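# Flip the folded paper sheet flat, folded corner below

## Task

Turn the folded sheet upside down and leave it lying flat on the table with the folded-back corner on the underside. At the end both folds must be closed, their layers aligned, and the paper must have no additional sharp crease; then release it and move the hands away. It fails immediately if the whole sheet falls, or slides downward within one hand, by more than roughly a finger's width once it has first been held, or if any part of the paper extends beyond the table edge. Paper that has slid more than a few millimetres through a hand's fingers does not count as held again until it is still. Everything must settle shortly after you finish, or it fails. Dropping the sheet, letting it slip quickly or loosely, or hanging it in the air in a weak grip is penalised if its average height sinks more than about a finger's width (two finger widths before the first hold).

## Robot and tools

Robot: two arms, left_arm with a left hand and right_arm with a right hand. Each hand has five fingers driven by six motors. Bases, in the scene frame: left_arm at (+0.004, +0.300, -0.001) m and right_arm at (+0.011, -0.275, 0) m, both turned only slightly about z. A post stands behind the arms.

Scene frame: the origin sits at table-top height, halfway between the nominal bases. +z is up, +x points out over the table, and +y is toward left_arm. Arm names do not match image sides. Results report end_effector_position (m) and end_effector_quat_wxyz in this frame. Printed values can be off by a few cm.

Hand point: a point fixed to the palm, about 0.05 m in front of it. Its +z runs along the straight fingers, +y points out of the palm, and +x runs across the palm. On the right hand +x points away from the thumb; on the left hand it points toward the thumb. Straight fingertips reach 0.06 to 0.07 m past the point, on a line 0.06 m behind it (-y). A wrist bracket on the little-finger side can strike things.

Row layout (execute_actions and move): one flat list of 28 numbers, each in [-1, 1], covering both arms even when only one moves. Order: left_arm dx, dy, dz, rx, ry, rz; left hand little, ring, middle, index, thumb_bend, thumb_turn; left force_limit, speed; then the same 14 for right_arm. The six pose numbers are an offset, not a pose. They count from that arm's Hand target at the start of the action (or move), along that Hand target's own axes. 1.0 equals 0.6 m for dx, dy, dz and 180 degrees for rx, ry, rz, which form a single rotation vector. Six zeros ask nothing new of that arm. Repeating an offset moves the arm further. The six finger numbers are absolute targets: +1 open or straight, -1 closed. For thumb_turn, -1 puts the thumb opposite the fingers and +1 beside the palm. force_limit maps linearly from about 0 N at -1 to 10 N at +1 (15 N for the two thumb motors). speed grows linearly from nearly 0 at -1 to full at +0.48 and stays full up to +1. Hand numbers are never 'no change': to keep a hand as it was, resend the last eight numbers actually sent to it. If none were sent yet, use hand_measured, hand_force_limit and hand_speed.

execute_actions: actions is a list of actions. Each action holds up to 15 rows, one per 1/30 s step, and a short action repeats its last row. Every row in an action counts from that action's starting Hand target. cameras lists camera names, ["all"] or []. Images come only when asked for or when actions is empty.

move: target is one 28-number row or a list of up to 15 rows, all offset from the same starting Hand targets. The hand point travels in a straight line. speed is the path's top speed in m/s (0.002 to 4.3, default 0.25), and turns are capped at twice that in rad/s. blend is in m and rounds corners in a list; 0 means stop at each target. Paths are limited to 10 s. Set blocking=false to get the result after about 0.5 s while the move continues. The move: line gives how it ended (done, off_target, moving, held, fault) and which limits acted (paced = the pose was clipped, held = steps were withheld). Moves do not avoid obstacles or the other arm.

wait: seconds from 0 to 3600; it lets a running move continue. stop: brakes a running move. zoom_image: camera is one of cam_high, cam_low, cam_left_wrist, cam_right_wrist; region is [x0, y0, x1, y1] in pixels, at most 504 by 504. All images are 672x504. show_instructions: shows the reference pages. finished_scene: ends the scene for good; scene may be 1 or left out.

Behaviour: each step, commanded orientation is clipped to within 40 degrees of the measured one, so one action may fall short. Friction and weight often leave the hand 1 to 3 cm (up to 5 cm) below the command. A later execute_actions call, even with zeros, asks for the target again. To end a push, command a target back beyond the hand point.

Grip: with the thumb opposed, the hand can close around objects about 0.035 to 0.065 m thick. A thumb tip against the index pad can pinch light items. A motor moves only when its target changes by 0.002 or more. It then locks at the target or at force_limit. For a gentle grip, close with speed at -0.94 or below. To loosen, send a target more open than hand_measured.

Result fields: hand_measured lists motor positions. hand_stopped_by shows moving, target, force, stalled or fault. hand_load_n is the fingertip load, positive when the finger is pushed open; a drop to about 0 suggests a lost grip. All three use motor order. Joint velocities may be omitted when every value is at noise level. MOTOR HOT appears near 85 °C. An OVER-TEMPERATURE FAULT drops the arm for 30 to 60 s, so avoid long stretched holds and pushing at unreachable poses.

Avoid: letting the arms or hands touch each other, including closing one hand on the other's fingers. Avoid hard hits on the table or fixed items, heavy finger loads, releasing paper while it moves, drops, and any paper leaving the table.

Each tool is called after ">>>" as name(argument=value, ...) on one line, values as JSON.

Reference images:

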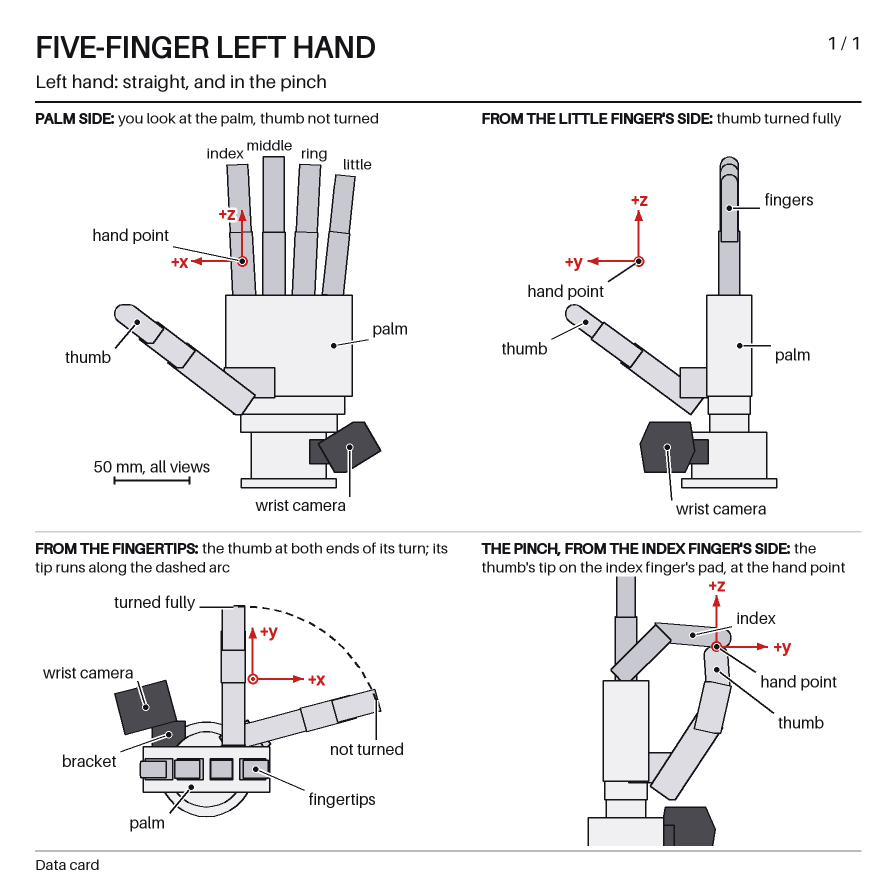

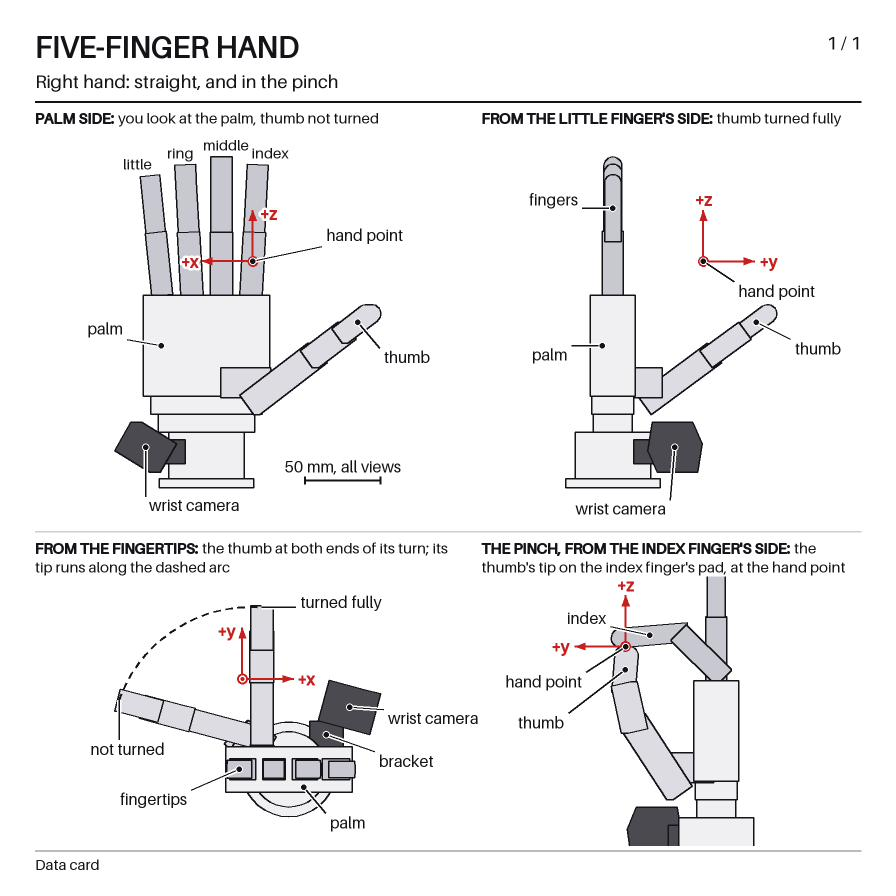

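## Session

>>> execute_actions(actions=[])

Scene clock: 0.00 s.
left_arm: end_effector_position=(+0.3720, +0.0038, +0.0952) hand_measured=(-1.000, -1.000, +0.550, +0.550, +0.322, -0.948) hand_load_n=(+0.0, +0.0, +0.0, +0.0, +0.0, +0.0) hand_stopped_by=(target, target, target, target, target, target) hand_force_limit=0.00 hand_speed=-0.80 end_effector_quat_wxyz=(-0.105, +0.981, -0.123, -0.107) | right_arm: end_effector_position=(+0.3006, -0.1471, +0.0828) hand_measured=(-1.000, -1.000, +0.550, +0.550, +0.322, -0.948) hand_load_n=(+0.0, +0.0, +0.0, +0.0, +0.0, +0.0) hand_stopped_by=(target, target, target, target, target, target) hand_force_limit=0.00 hand_speed=-0.80 end_effector_quat_wxyz=(-0.240, -0.055, +0.969, -0.017)
Joint positions: left_arm=[-0.664 1.706 1.37 -1.526 -0.083 -1.951] | right_arm=[0.175 1.504 1.019 -1.571 -0.039 1.661]
Joint velocities: within noise
Joint torques (N m): no reading
Heat: left arm: hottest waist 28 °C; right arm: hottest wrist pitch 29 °C.
Hand target: left_arm +0.3789, -0.0011, +0.1064; -0.098, +0.983, -0.122, -0.095 | right_arm +0.3074, -0.1456, +0.0879; -0.232, -0.055, +0.971, -0.016

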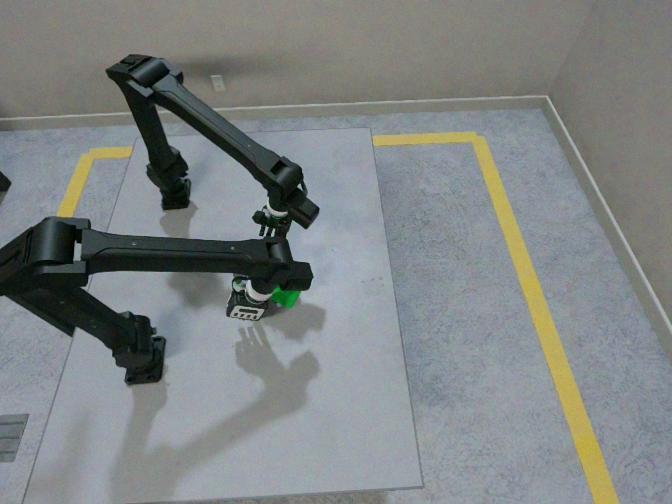

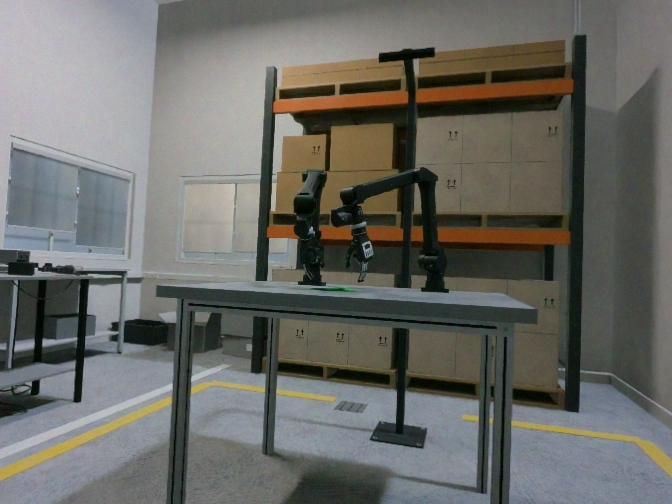

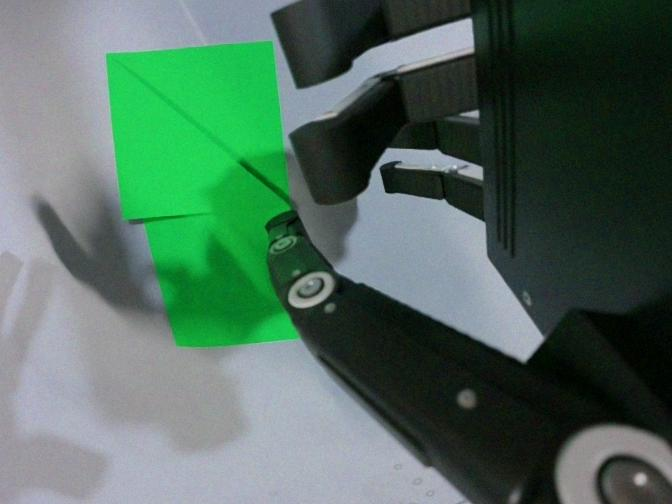

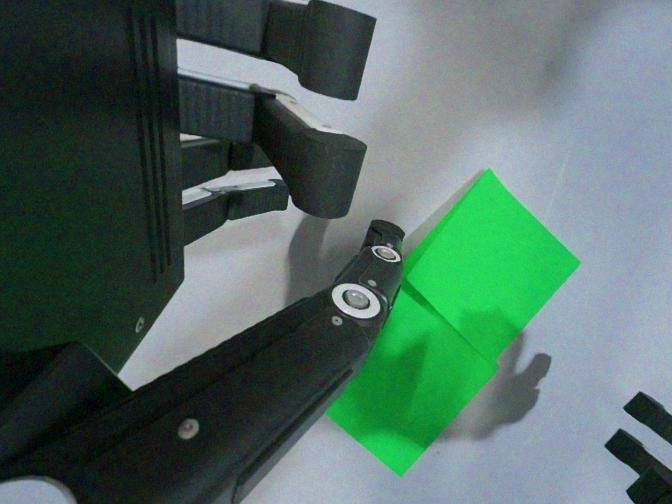

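>>> zoom_image(camera="cam_left_wrist", region=[60, 0, 360, 380])

>>> zoom_image(camera="cam_right_wrist", region=[300, 150, 600, 500])

>>> zoom_image(camera="cam_high", region=[200, 180, 400, 340])

Scaled by 1.326.

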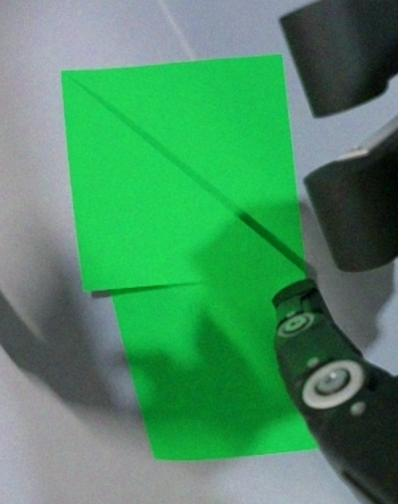

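Scaled by 1.440.

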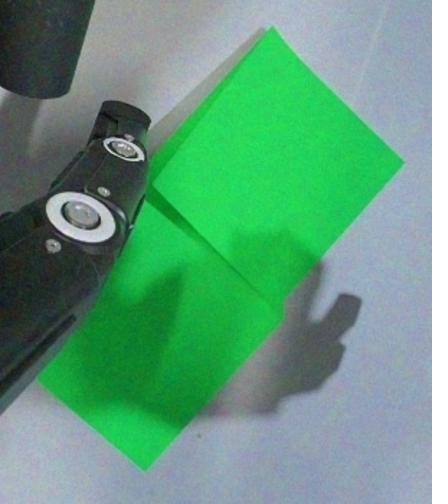

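Scaled by 2.520.

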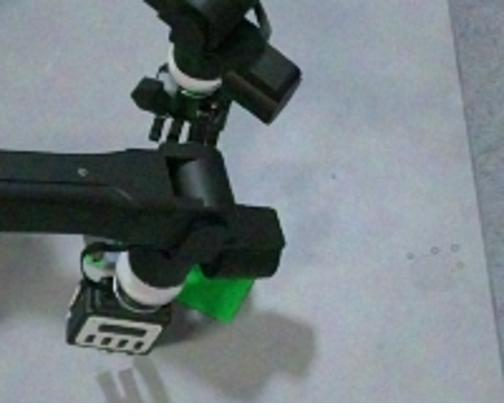

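>>> move(target=[-0.109, -0.345, -0.088, 0, 0, 0, -1.0, -1.0, 0.55, 0.55, 0.322, -0.948, 0.0, -0.8, 0.1085, -0.332, -0.13, 0, 0, 0, -1.0, -1.0, 0.55, 0.55, 0.322, -0.948, 0.0, -0.8], speed=0.2, cameras=["all"])

Scene clock: 37.17 s.
left_arm: end_effector_position=(+0.3782, +0.2002, +0.1948) hand_measured=(-1.000, -1.000, +0.550, +0.550, +0.322, -0.948) hand_load_n=(+0.0, +0.0, +0.0, +0.0, +0.0, +0.0) hand_stopped_by=(target, target, target, target, target, target) hand_force_limit=0.00 hand_speed=-0.80 end_effector_quat_wxyz=(-0.100, +0.983, -0.115, -0.102) | right_arm: end_effector_position=(+0.2991, -0.3405, +0.1719) hand_measured=(-1.000, -1.000, +0.550, +0.550, +0.322, -0.948) hand_load_n=(+0.0, +0.0, +0.0, +0.0, +0.0, +0.0) hand_stopped_by=(target, target, target, target, target, target) hand_force_limit=0.00 hand_speed=-0.80 end_effector_quat_wxyz=(-0.173, -0.065, +0.983, -0.021)
Joint positions: left_arm=[-0.244 1.439 1.326 -1.681 -0.183 -1.556] | right_arm=[-0.372 1.339 1.133 -1.672 0.171 1.131]
Joint torques (N m): left_arm=[0.21 -11.69 9.89 -0.54 -0.06 0.19] | right_arm=[0.62 -8.64 10.55 -0.4 0.24 -0.07]
Heat: left arm: hottest elbow 29 °C; right arm: hottest wrist pitch 29 °C.
Hand target: left_arm +0.3788, +0.1988, +0.2062; -0.098, +0.983, -0.122, -0.095 | right_arm +0.3077, -0.3454, +0.1880; -0.232, -0.056, +0.971, -0.016
Off the commanded pose: left_arm 0.012 m, 1 deg | right_arm 0.019 m, 7 deg.
joint sent to its limit (left arm) — joint 4 (wrist pitch), lower limit. The joint targets still meet the commanded pose.
joint sent to its limit (right arm) — joint 4 (wrist pitch), lower limit. The joint targets are off in orientation, not in position.
move: off_target (left_arm, right_arm)

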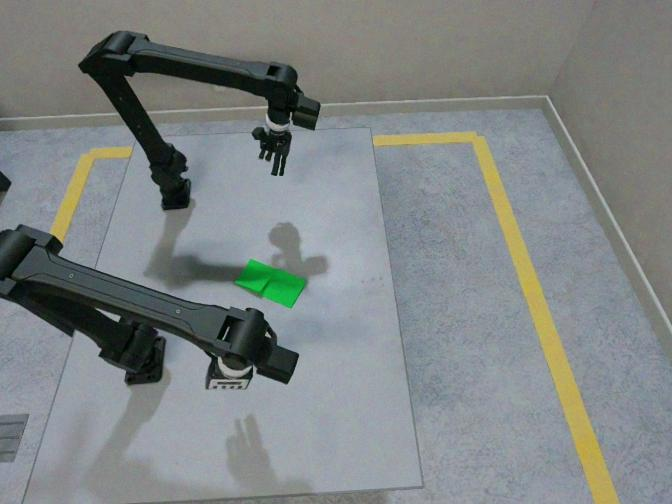

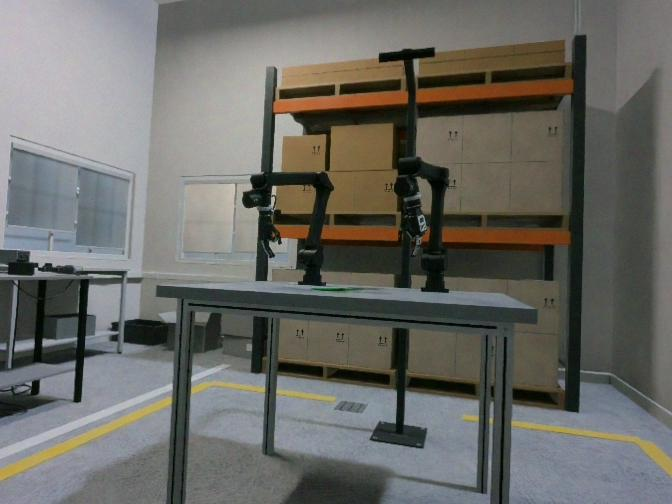

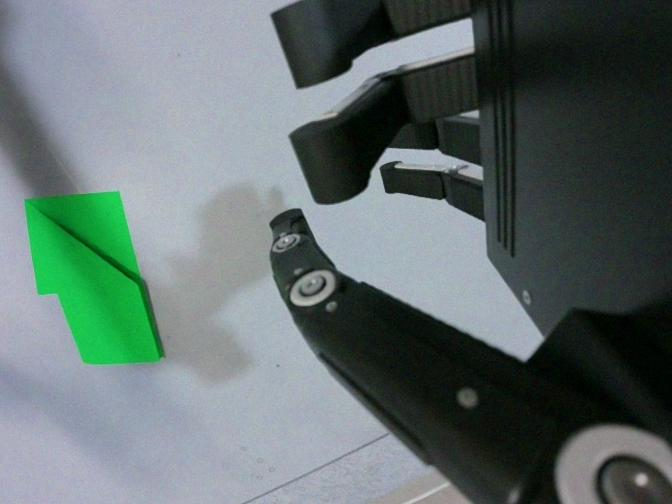

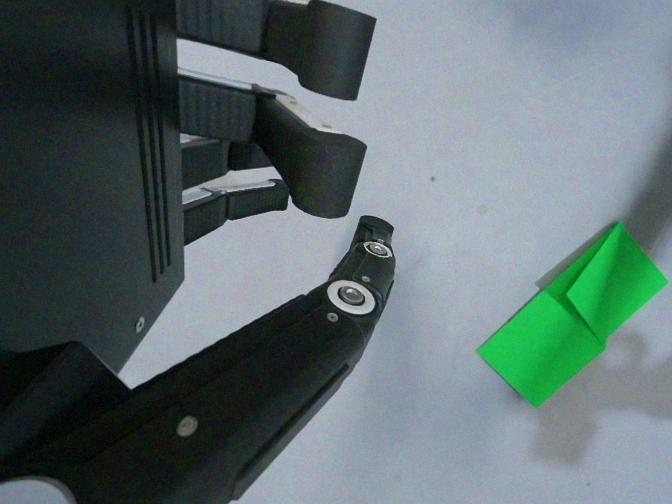

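>>> zoom_image(camera="cam_high", region=[200, 230, 340, 330])

>>> zoom_image(camera="cam_left_wrist", region=[0, 170, 200, 380])

>>> zoom_image(camera="cam_right_wrist", region=[460, 200, 672, 420])

Scaled by 3.600.

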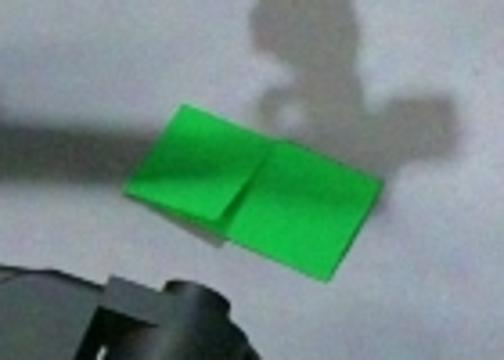

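Scaled by 2.400.

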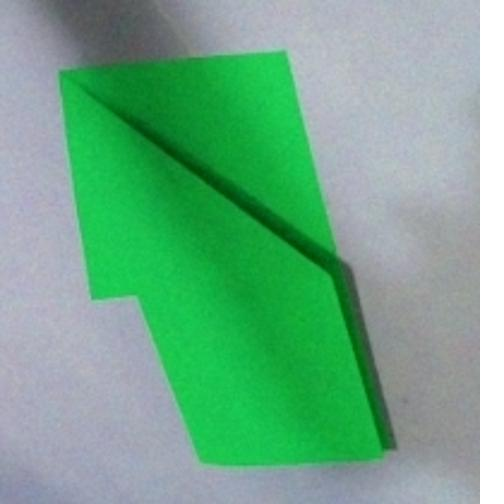

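Scaled by 2.291.

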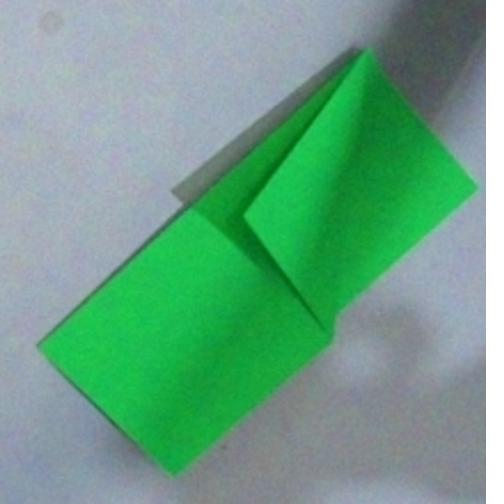

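>>> wait(seconds=1, cameras=["all"])

>>> zoom_image(camera="cam_high", region=[200, 230, 340, 330])

>>> zoom_image(camera="cam_left_wrist", region=[0, 170, 200, 380])

>>> zoom_image(camera="cam_right_wrist", region=[460, 200, 672, 420])

>>> zoom_image(camera="cam_low", region=[270, 260, 420, 320])

Scene clock: 95.93 s.
left_arm: end_effector_position=(+0.3782, +0.2002, +0.1948) hand_measured=(-1.000, -1.000, +0.550, +0.550, +0.322, -0.948) hand_load_n=(+0.0, +0.0, +0.0, +0.0, +0.0, +0.0) hand_stopped_by=(target, target, target, target, target, target) hand_force_limit=0.00 hand_speed=-0.80 end_effector_quat_wxyz=(-0.100, +0.983, -0.115, -0.102) | right_arm: end_effector_position=(+0.2991, -0.3405, +0.1720) hand_measured=(-1.000, -1.000, +0.550, +0.550, +0.322, -0.948) hand_load_n=(+0.0, +0.0, +0.0, +0.0, +0.0, +0.0) hand_stopped_by=(target, target, target, target, target, target) hand_force_limit=0.00 hand_speed=-0.80 end_effector_quat_wxyz=(-0.173, -0.065, +0.983, -0.021)
Joint positions: left_arm=[-0.244 1.439 1.326 -1.681 -0.183 -1.556] | right_arm=[-0.372 1.339 1.133 -1.672 0.171 1.131]
Joint torques (N m): left_arm=[0.21 -11.69 9.88 -0.54 -0.06 0.18] | right_arm=[0.09 -8.82 10.41 -0.58 0.27 -0.05]
Heat: left arm: hottest elbow 30 °C; right arm: hottest elbow 30 °C.
Hand target: left_arm +0.3788, +0.1988, +0.2062; -0.098, +0.983, -0.122, -0.095 | right_arm +0.3077, -0.3454, +0.1880; -0.232, -0.055, +0.971, -0.016
Off the commanded pose: left_arm 0.012 m, 1 deg | right_arm 0.019 m, 7 deg.
wait: 1.00 s; at rest from the start

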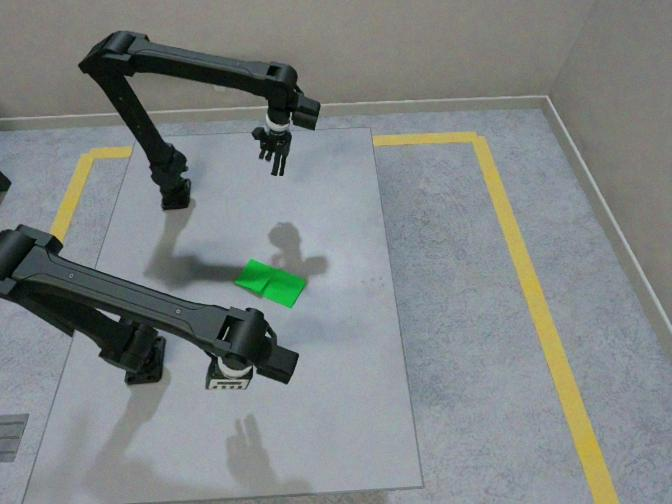

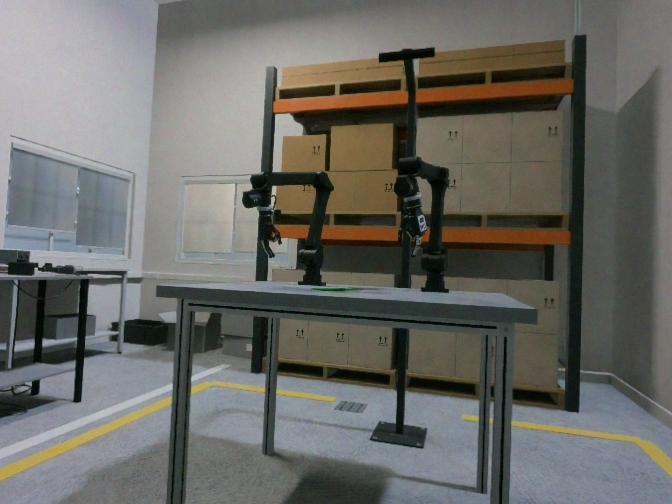

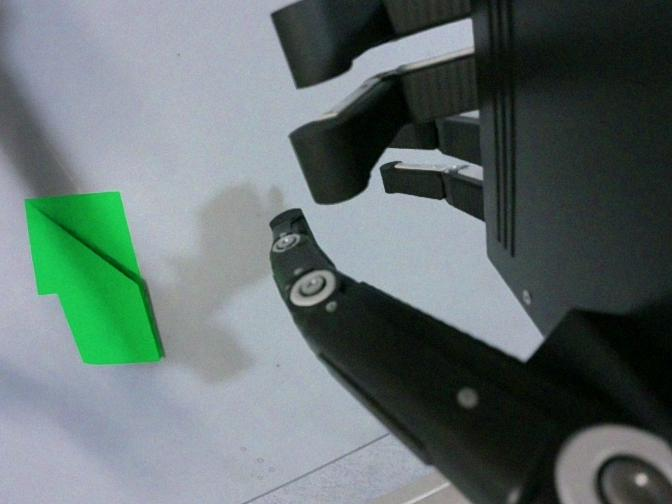

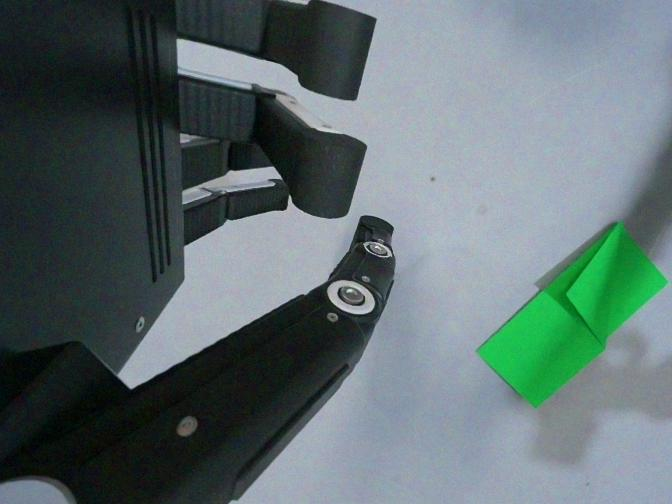

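Scaled by 3.600.

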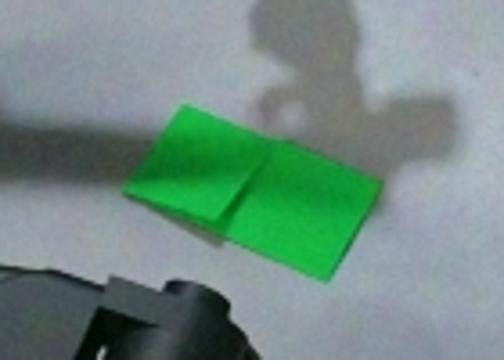

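Scaled by 2.400.

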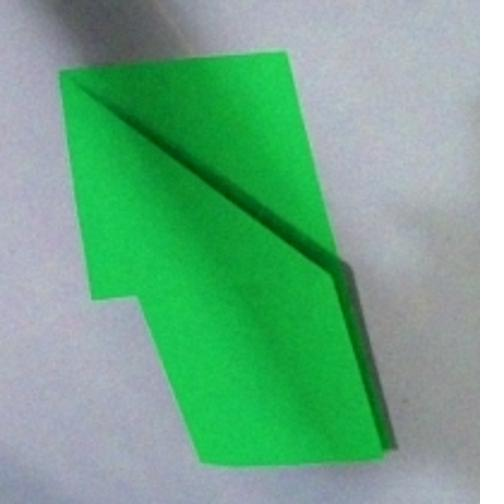

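Scaled by 2.291.

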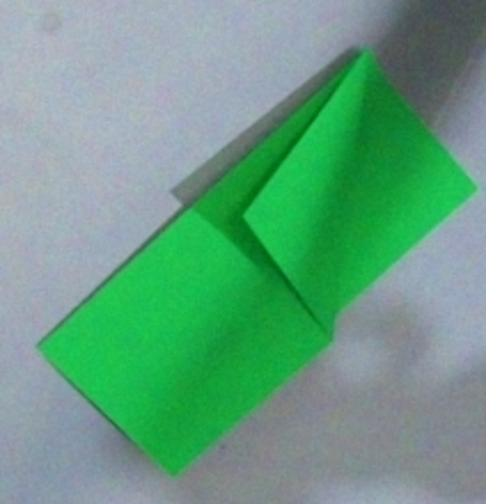

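Scaled by 3.360.

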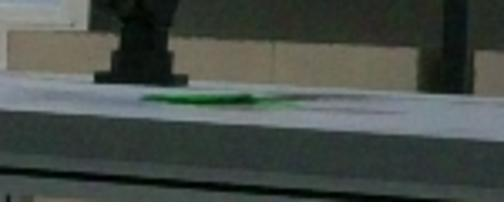

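>>> move(target=[0.051, 0.2657, 0.0733, 0, 0, 0, -1.0, -1.0, 0.55, 0.55, 0.322, -0.948, 0.0, -0.8, -0.0637, 0.2422, 0.0933, 0, 0, 0, -1.0, -1.0, 0.55, 0.55, 0.322, -0.948, 0.0, -0.8], speed=0.2, cameras=["all"])

>>> zoom_image(camera="cam_left_wrist", region=[0, 50, 300, 350])

>>> zoom_image(camera="cam_right_wrist", region=[372, 100, 672, 400])

Scene clock: 227.80 s.
left_arm: end_effector_position=(+0.3532, +0.0516, +0.1275) hand_measured=(-1.000, -1.000, +0.550, +0.550, +0.322, -0.948) hand_load_n=(+0.0, +0.0, +0.0, +0.0, +0.0, +0.0) hand_stopped_by=(target, target, target, target, target, target) hand_force_limit=0.00 hand_speed=-0.80 end_effector_quat_wxyz=(-0.101, +0.981, -0.131, -0.104) | right_arm: end_effector_position=(+0.2972, -0.2029, +0.1219) hand_measured=(-1.000, -1.000, +0.550, +0.550, +0.322, -0.948) hand_load_n=(+0.0, +0.0, +0.0, +0.0, +0.0, +0.0) hand_stopped_by=(target, target, target, target, target, target) hand_force_limit=0.00 hand_speed=-0.80 end_effector_quat_wxyz=(-0.235, -0.057, +0.970, -0.015)
Joint positions: left_arm=[-0.597 1.57 1.289 -1.564 -0.1 -1.869] | right_arm=[0.02 1.423 1.046 -1.668 0.028 1.519]
Joint torques (N m): left_arm=[0.56 -12.4 8.47 0.18 -0.07 -0.14] | right_arm=[1.96 -7.65 6.68 -0.09 0.05 0.14]
Heat: left arm: hottest elbow 31 °C; right arm: hottest elbow 32 °C.
Hand target: left_arm +0.3595, +0.0501, +0.1302; -0.098, +0.983, -0.122, -0.095 | right_arm +0.2998, -0.2005, +0.1200; -0.232, -0.055, +0.971, -0.016
Off the commanded pose: left_arm 0.007 m, 2 deg | right_arm 0.004 m, 0 deg.
move: done

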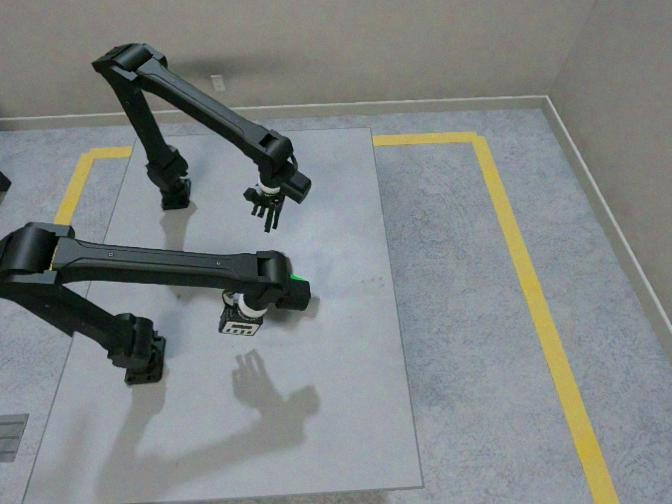

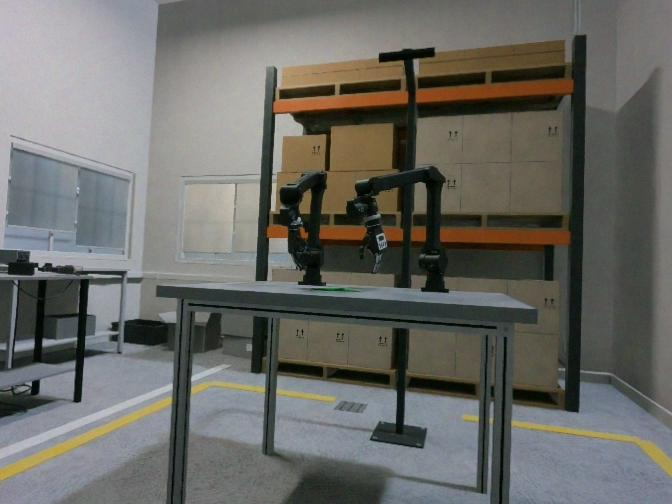

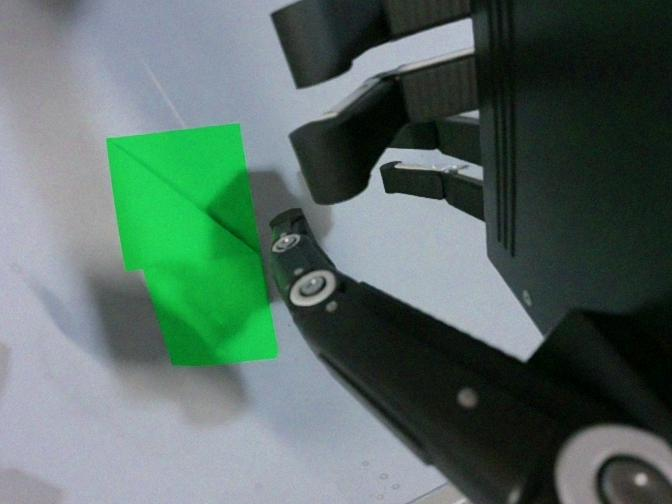

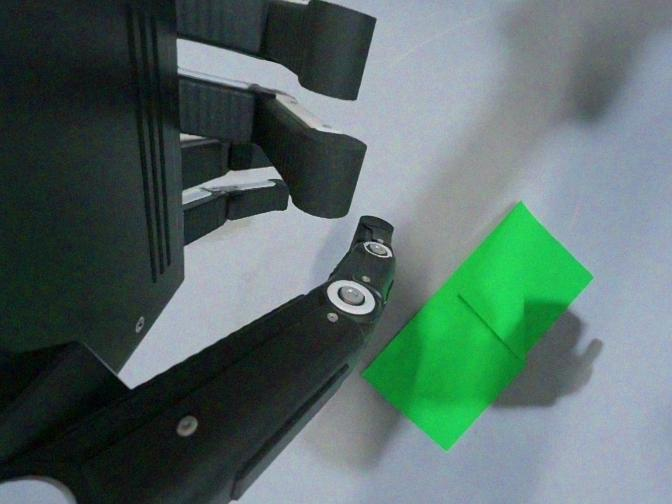

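Scaled by 1.680.

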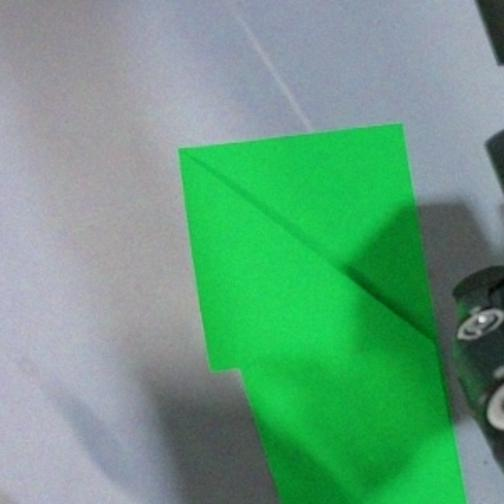

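Scaled by 1.680.

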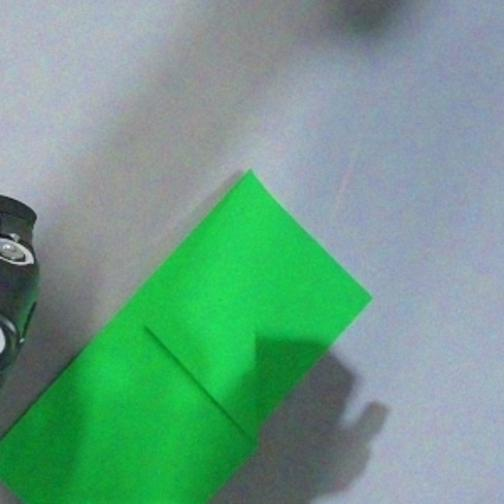

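>>> move(target=[0, 0, 0, 0, 0, 0, -1.0, -1.0, 0.55, 0.55, 0.322, -0.948, 0.0, -0.8, -0.0762, 0.135, 0.0725, 0.0024, -0.1494, -0.0181, -1.0, -1.0, -1.0, -0.15, 0.8, -0.948, 0.0, -0.2], speed=0.15, cameras=["all"])

Scene clock: 362.63 s.
left_arm: end_effector_position=(+0.3532, +0.0516, +0.1275) hand_measured=(-1.000, -1.000, +0.550, +0.550, +0.322, -0.948) hand_load_n=(+0.0, +0.0, +0.0, +0.0, +0.0, +0.0) hand_stopped_by=(target, target, target, target, target, target) hand_force_limit=0.00 hand_speed=-0.80 end_effector_quat_wxyz=(-0.101, +0.981, -0.131, -0.104) | right_arm: end_effector_position=(+0.3102, -0.1225, +0.0570) hand_measured=(-1.000, -1.000, -1.000, -0.150, +0.800, -0.948) hand_load_n=(+0.0, +0.0, +0.0, +0.0, +0.0, +0.0) hand_stopped_by=(target, target, target, target, target, target) hand_force_limit=0.00 hand_speed=-0.20 end_effector_quat_wxyz=(-0.010, -0.084, +0.996, -0.001)
Joint positions: left_arm=[-0.597 1.57 1.289 -1.564 -0.1 -1.869] | right_arm=[0.268 1.242 0.736 -1.085 -0.003 1.71]
Joint torques (N m): left_arm=[0.5 -12.34 8.46 0.2 -0.07 -0.13] | right_arm=[2.08 -6.77 6.84 0.59 0.11 0.11]
Heat: left arm: hottest elbow 28 °C; right arm: hottest elbow 27 °C.
Hand target: left_arm +0.3595, +0.0501, +0.1302; -0.098, +0.983, -0.122, -0.095 | right_arm +0.3114, -0.1180, +0.0600; +0.000, -0.086, +0.996, +0.000
Off the commanded pose: left_arm 0.007 m, 2 deg | right_arm 0.006 m, 1 deg.
move: done

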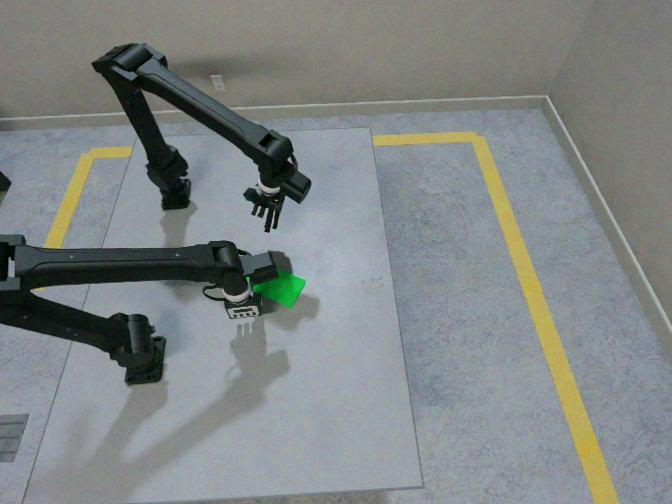

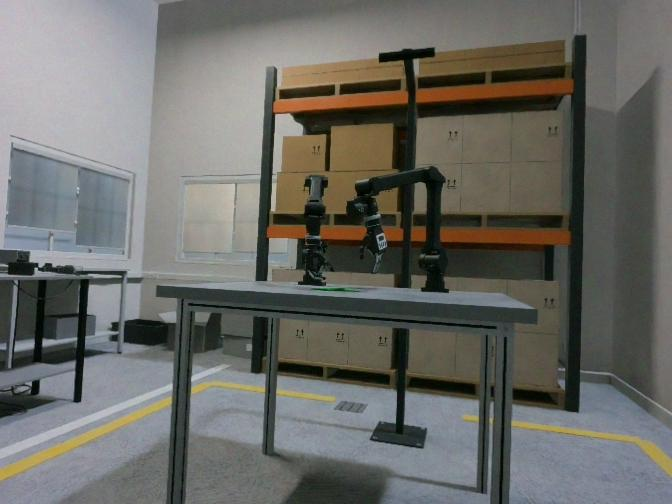

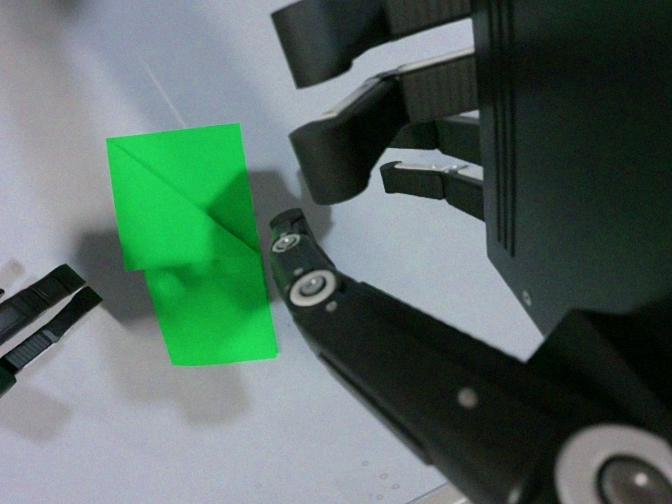

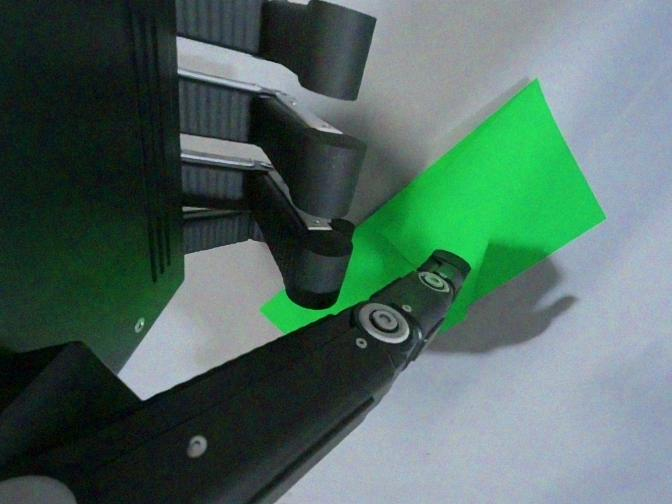

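>>> zoom_image(camera="cam_left_wrist", region=[0, 180, 300, 400])

>>> zoom_image(camera="cam_right_wrist", region=[200, 50, 620, 365])

>>> zoom_image(camera="cam_high", region=[200, 230, 340, 335])

Scaled by 1.680.

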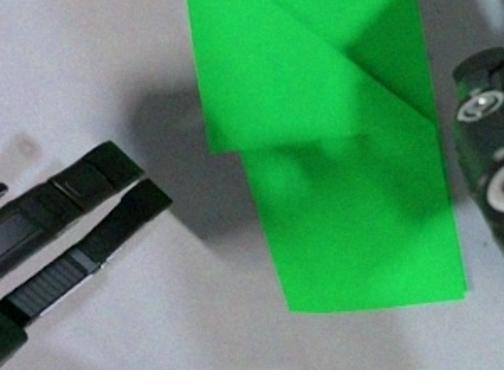

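Scaled by 1.200.

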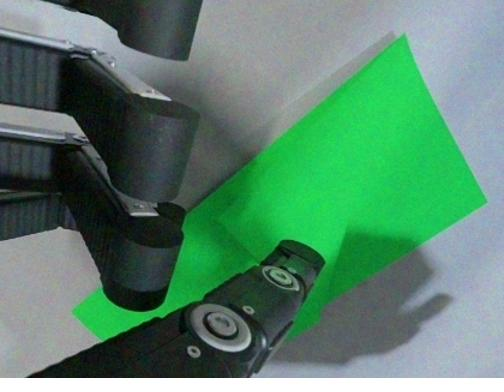

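Scaled by 3.600.

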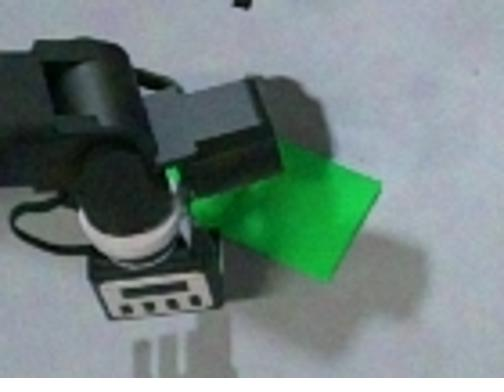

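>>> move(target=[0, 0, 0, 0, 0, 0, -1.0, -1.0, 0.55, 0.55, 0.322, -0.948, 0.0, -0.8, 0, 0, 0.045, 0, 0, 0, -1.0, -1.0, -1.0, -0.15, 0.8, -0.948, 0.0, -0.2], speed=0.05, cameras=["cam_high", "cam_low", "cam_left_wrist", "cam_right_wrist"])

>>> zoom_image(camera="cam_left_wrist", region=[0, 180, 300, 400])

>>> zoom_image(camera="cam_low", region=[290, 240, 390, 300])

Scene clock: 417.87 s.
left_arm: end_effector_position=(+0.3532, +0.0516, +0.1275) hand_measured=(-1.000, -1.000, +0.550, +0.550, +0.322, -0.948) hand_load_n=(+0.0, +0.0, +0.0, +0.0, +0.0, +0.0) hand_stopped_by=(target, target, target, target, target, target) hand_force_limit=0.00 hand_speed=-0.80 end_effector_quat_wxyz=(-0.101, +0.981, -0.131, -0.104) | right_arm: end_effector_position=(+0.3112, -0.1223, +0.0351) hand_measured=(-1.000, -1.000, -1.000, -0.150, +0.800, -0.948) hand_load_n=(+0.0, +0.0, +0.0, +0.0, +0.0, +0.0) hand_stopped_by=(target, target, target, target, target, target) hand_force_limit=0.00 hand_speed=-0.20 end_effector_quat_wxyz=(-0.002, -0.083, +0.997, +0.001)
Joint positions: left_arm=[-0.597 1.57 1.289 -1.564 -0.1 -1.869] | right_arm=[0.268 1.27 0.691 -0.995 -0.003 1.711]
Joint torques (N m): left_arm=[0.62 -12.4 8.46 0.18 -0.06 -0.13] | right_arm=[2.02 -6.07 6.64 0.7 0.13 0.15]
Heat: left arm: hottest waist 27 °C; right arm: hottest elbow 28 °C.
Hand target: left_arm +0.3595, +0.0501, +0.1302; -0.098, +0.983, -0.122, -0.095 | right_arm +0.3114, -0.1180, +0.0330; +0.000, -0.086, +0.996, +0.000
Off the commanded pose: left_arm 0.007 m, 2 deg | right_arm 0.005 m, 0 deg.
move: done

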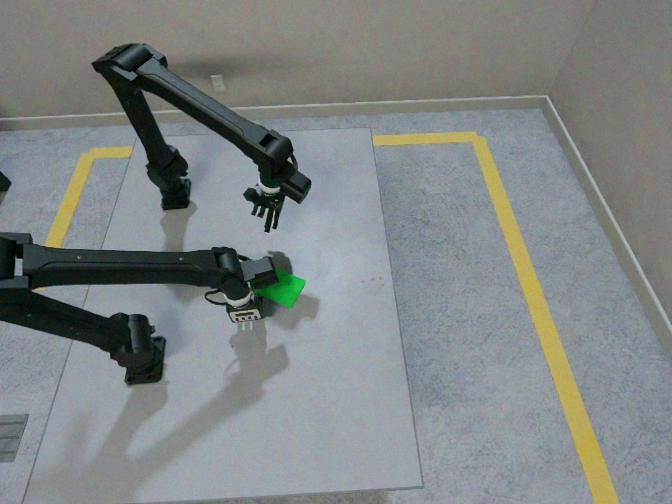

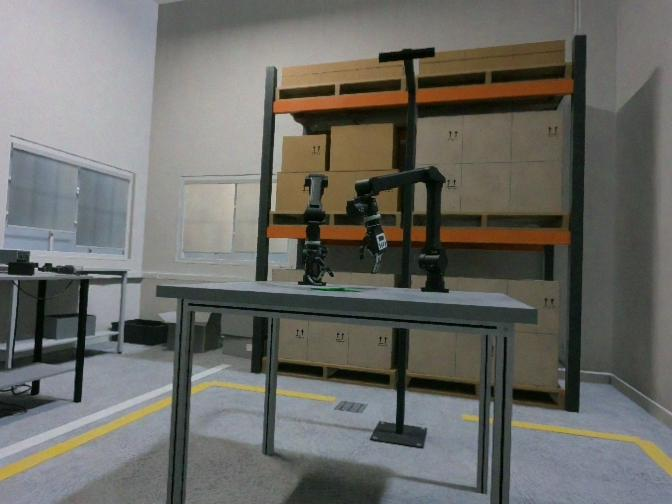

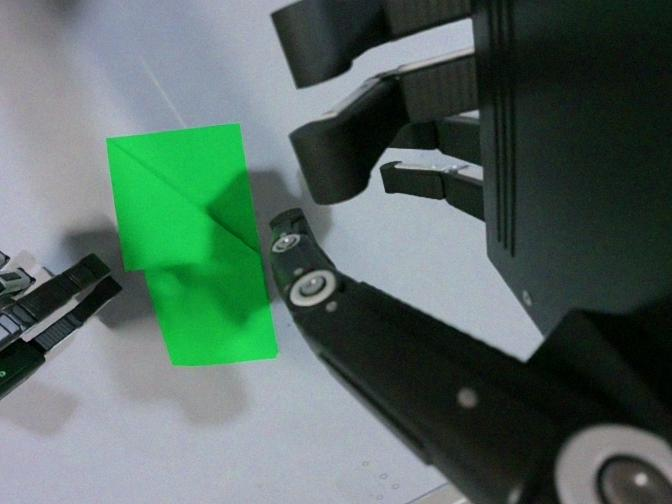

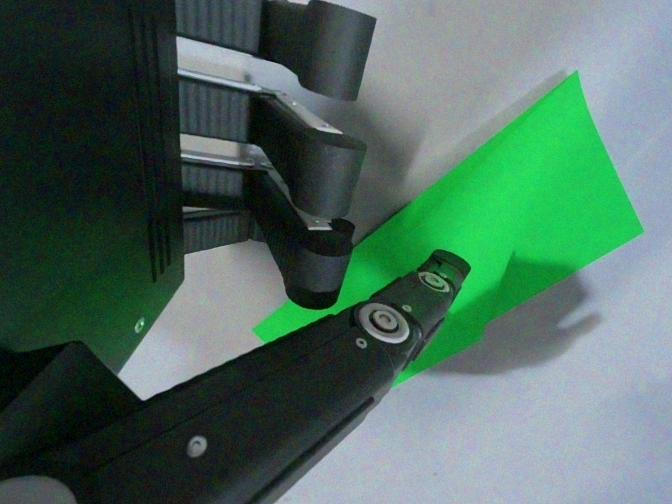

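Scaled by 1.680.

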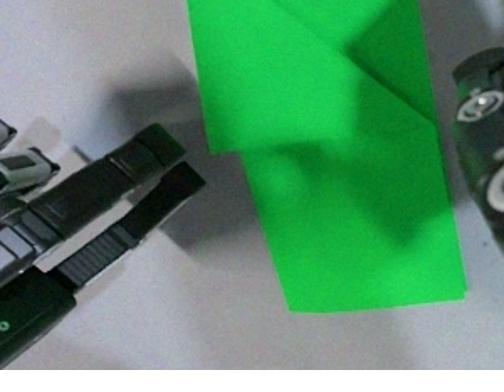

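Scaled by 5.040.

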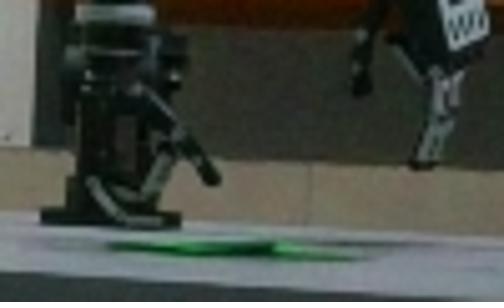

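>>> move(target=[0, 0, 0, 0, 0, 0, -1.0, -1.0, 0.55, 0.55, 0.322, -0.948, 0.0, -0.8, 0, 0, 0.02, 0, 0, 0, -1.0, -1.0, -1.0, -0.15, 0.8, -0.948, 0.0, -0.2], speed=0.03, cameras=["cam_low", "cam_left_wrist"])

>>> zoom_image(camera="cam_low", region=[290, 240, 390, 300])

>>> zoom_image(camera="cam_left_wrist", region=[0, 180, 200, 330])

Scene clock: 425.60 s.
left_arm: end_effector_position=(+0.3532, +0.0516, +0.1275) hand_measured=(-1.000, -1.000, +0.550, +0.550, +0.322, -0.948) hand_load_n=(+0.0, +0.0, +0.0, +0.0, +0.0, +0.0) hand_stopped_by=(target, target, target, target, target, target) hand_force_limit=0.00 hand_speed=-0.80 end_effector_quat_wxyz=(-0.101, +0.981, -0.131, -0.104) | right_arm: end_effector_position=(+0.3118, -0.1221, +0.0238) hand_measured=(-1.000, -1.000, -1.000, -0.150, +0.800, -0.948) hand_load_n=(+0.0, +0.0, +0.0, +0.0, +0.0, +0.0) hand_stopped_by=(target, target, target, target, target, target) hand_force_limit=0.00 hand_speed=-0.20 end_effector_quat_wxyz=(-0.001, -0.083, +0.997, +0.001)
Joint positions: left_arm=[-0.597 1.57 1.289 -1.564 -0.1 -1.869] | right_arm=[0.268 1.293 0.674 -0.954 -0.003 1.711]
Joint torques (N m): left_arm=[0.56 -12.34 8.44 0.17 -0.07 -0.13] | right_arm=[2.08 -5.77 6.34 0.68 0.14 0.13]
Heat: left arm: hottest waist 27 °C; right arm: hottest elbow 28 °C.
Hand target: left_arm +0.3595, +0.0501, +0.1302; -0.098, +0.983, -0.122, -0.095 | right_arm +0.3115, -0.1179, +0.0211; +0.000, -0.086, +0.996, +0.000
Off the commanded pose: left_arm 0.007 m, 2 deg | right_arm 0.005 m, 0 deg.
move: done

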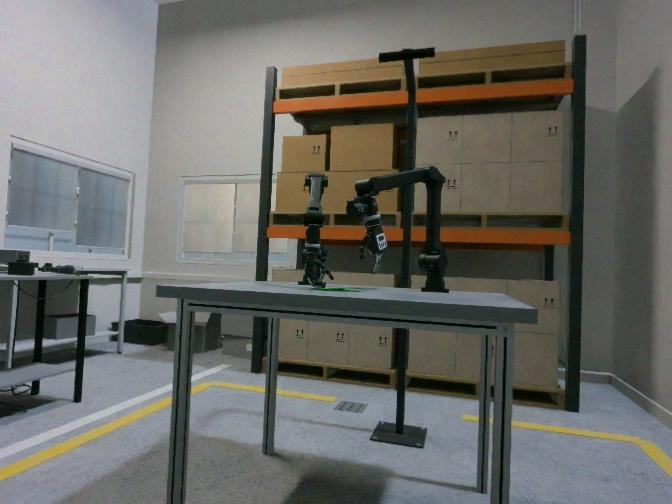

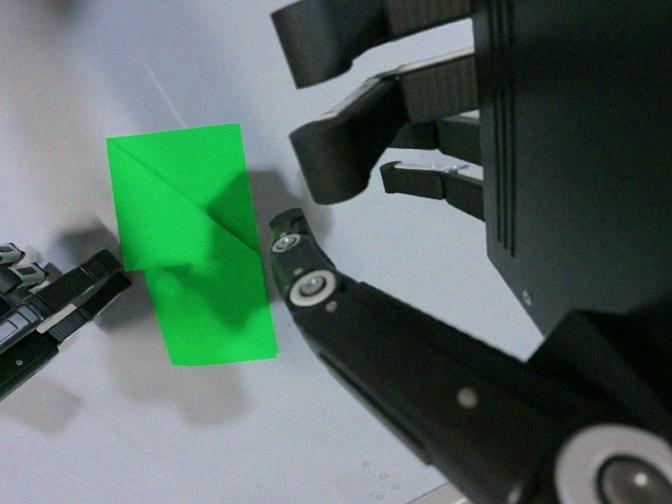

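Scaled by 5.040.

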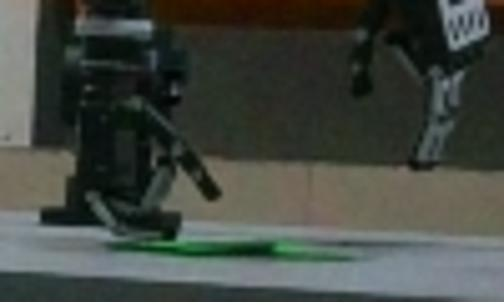

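Scaled by 2.520.

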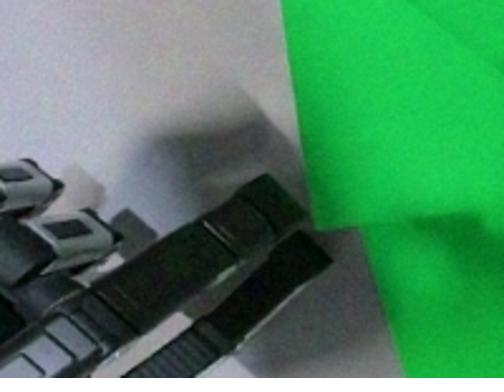

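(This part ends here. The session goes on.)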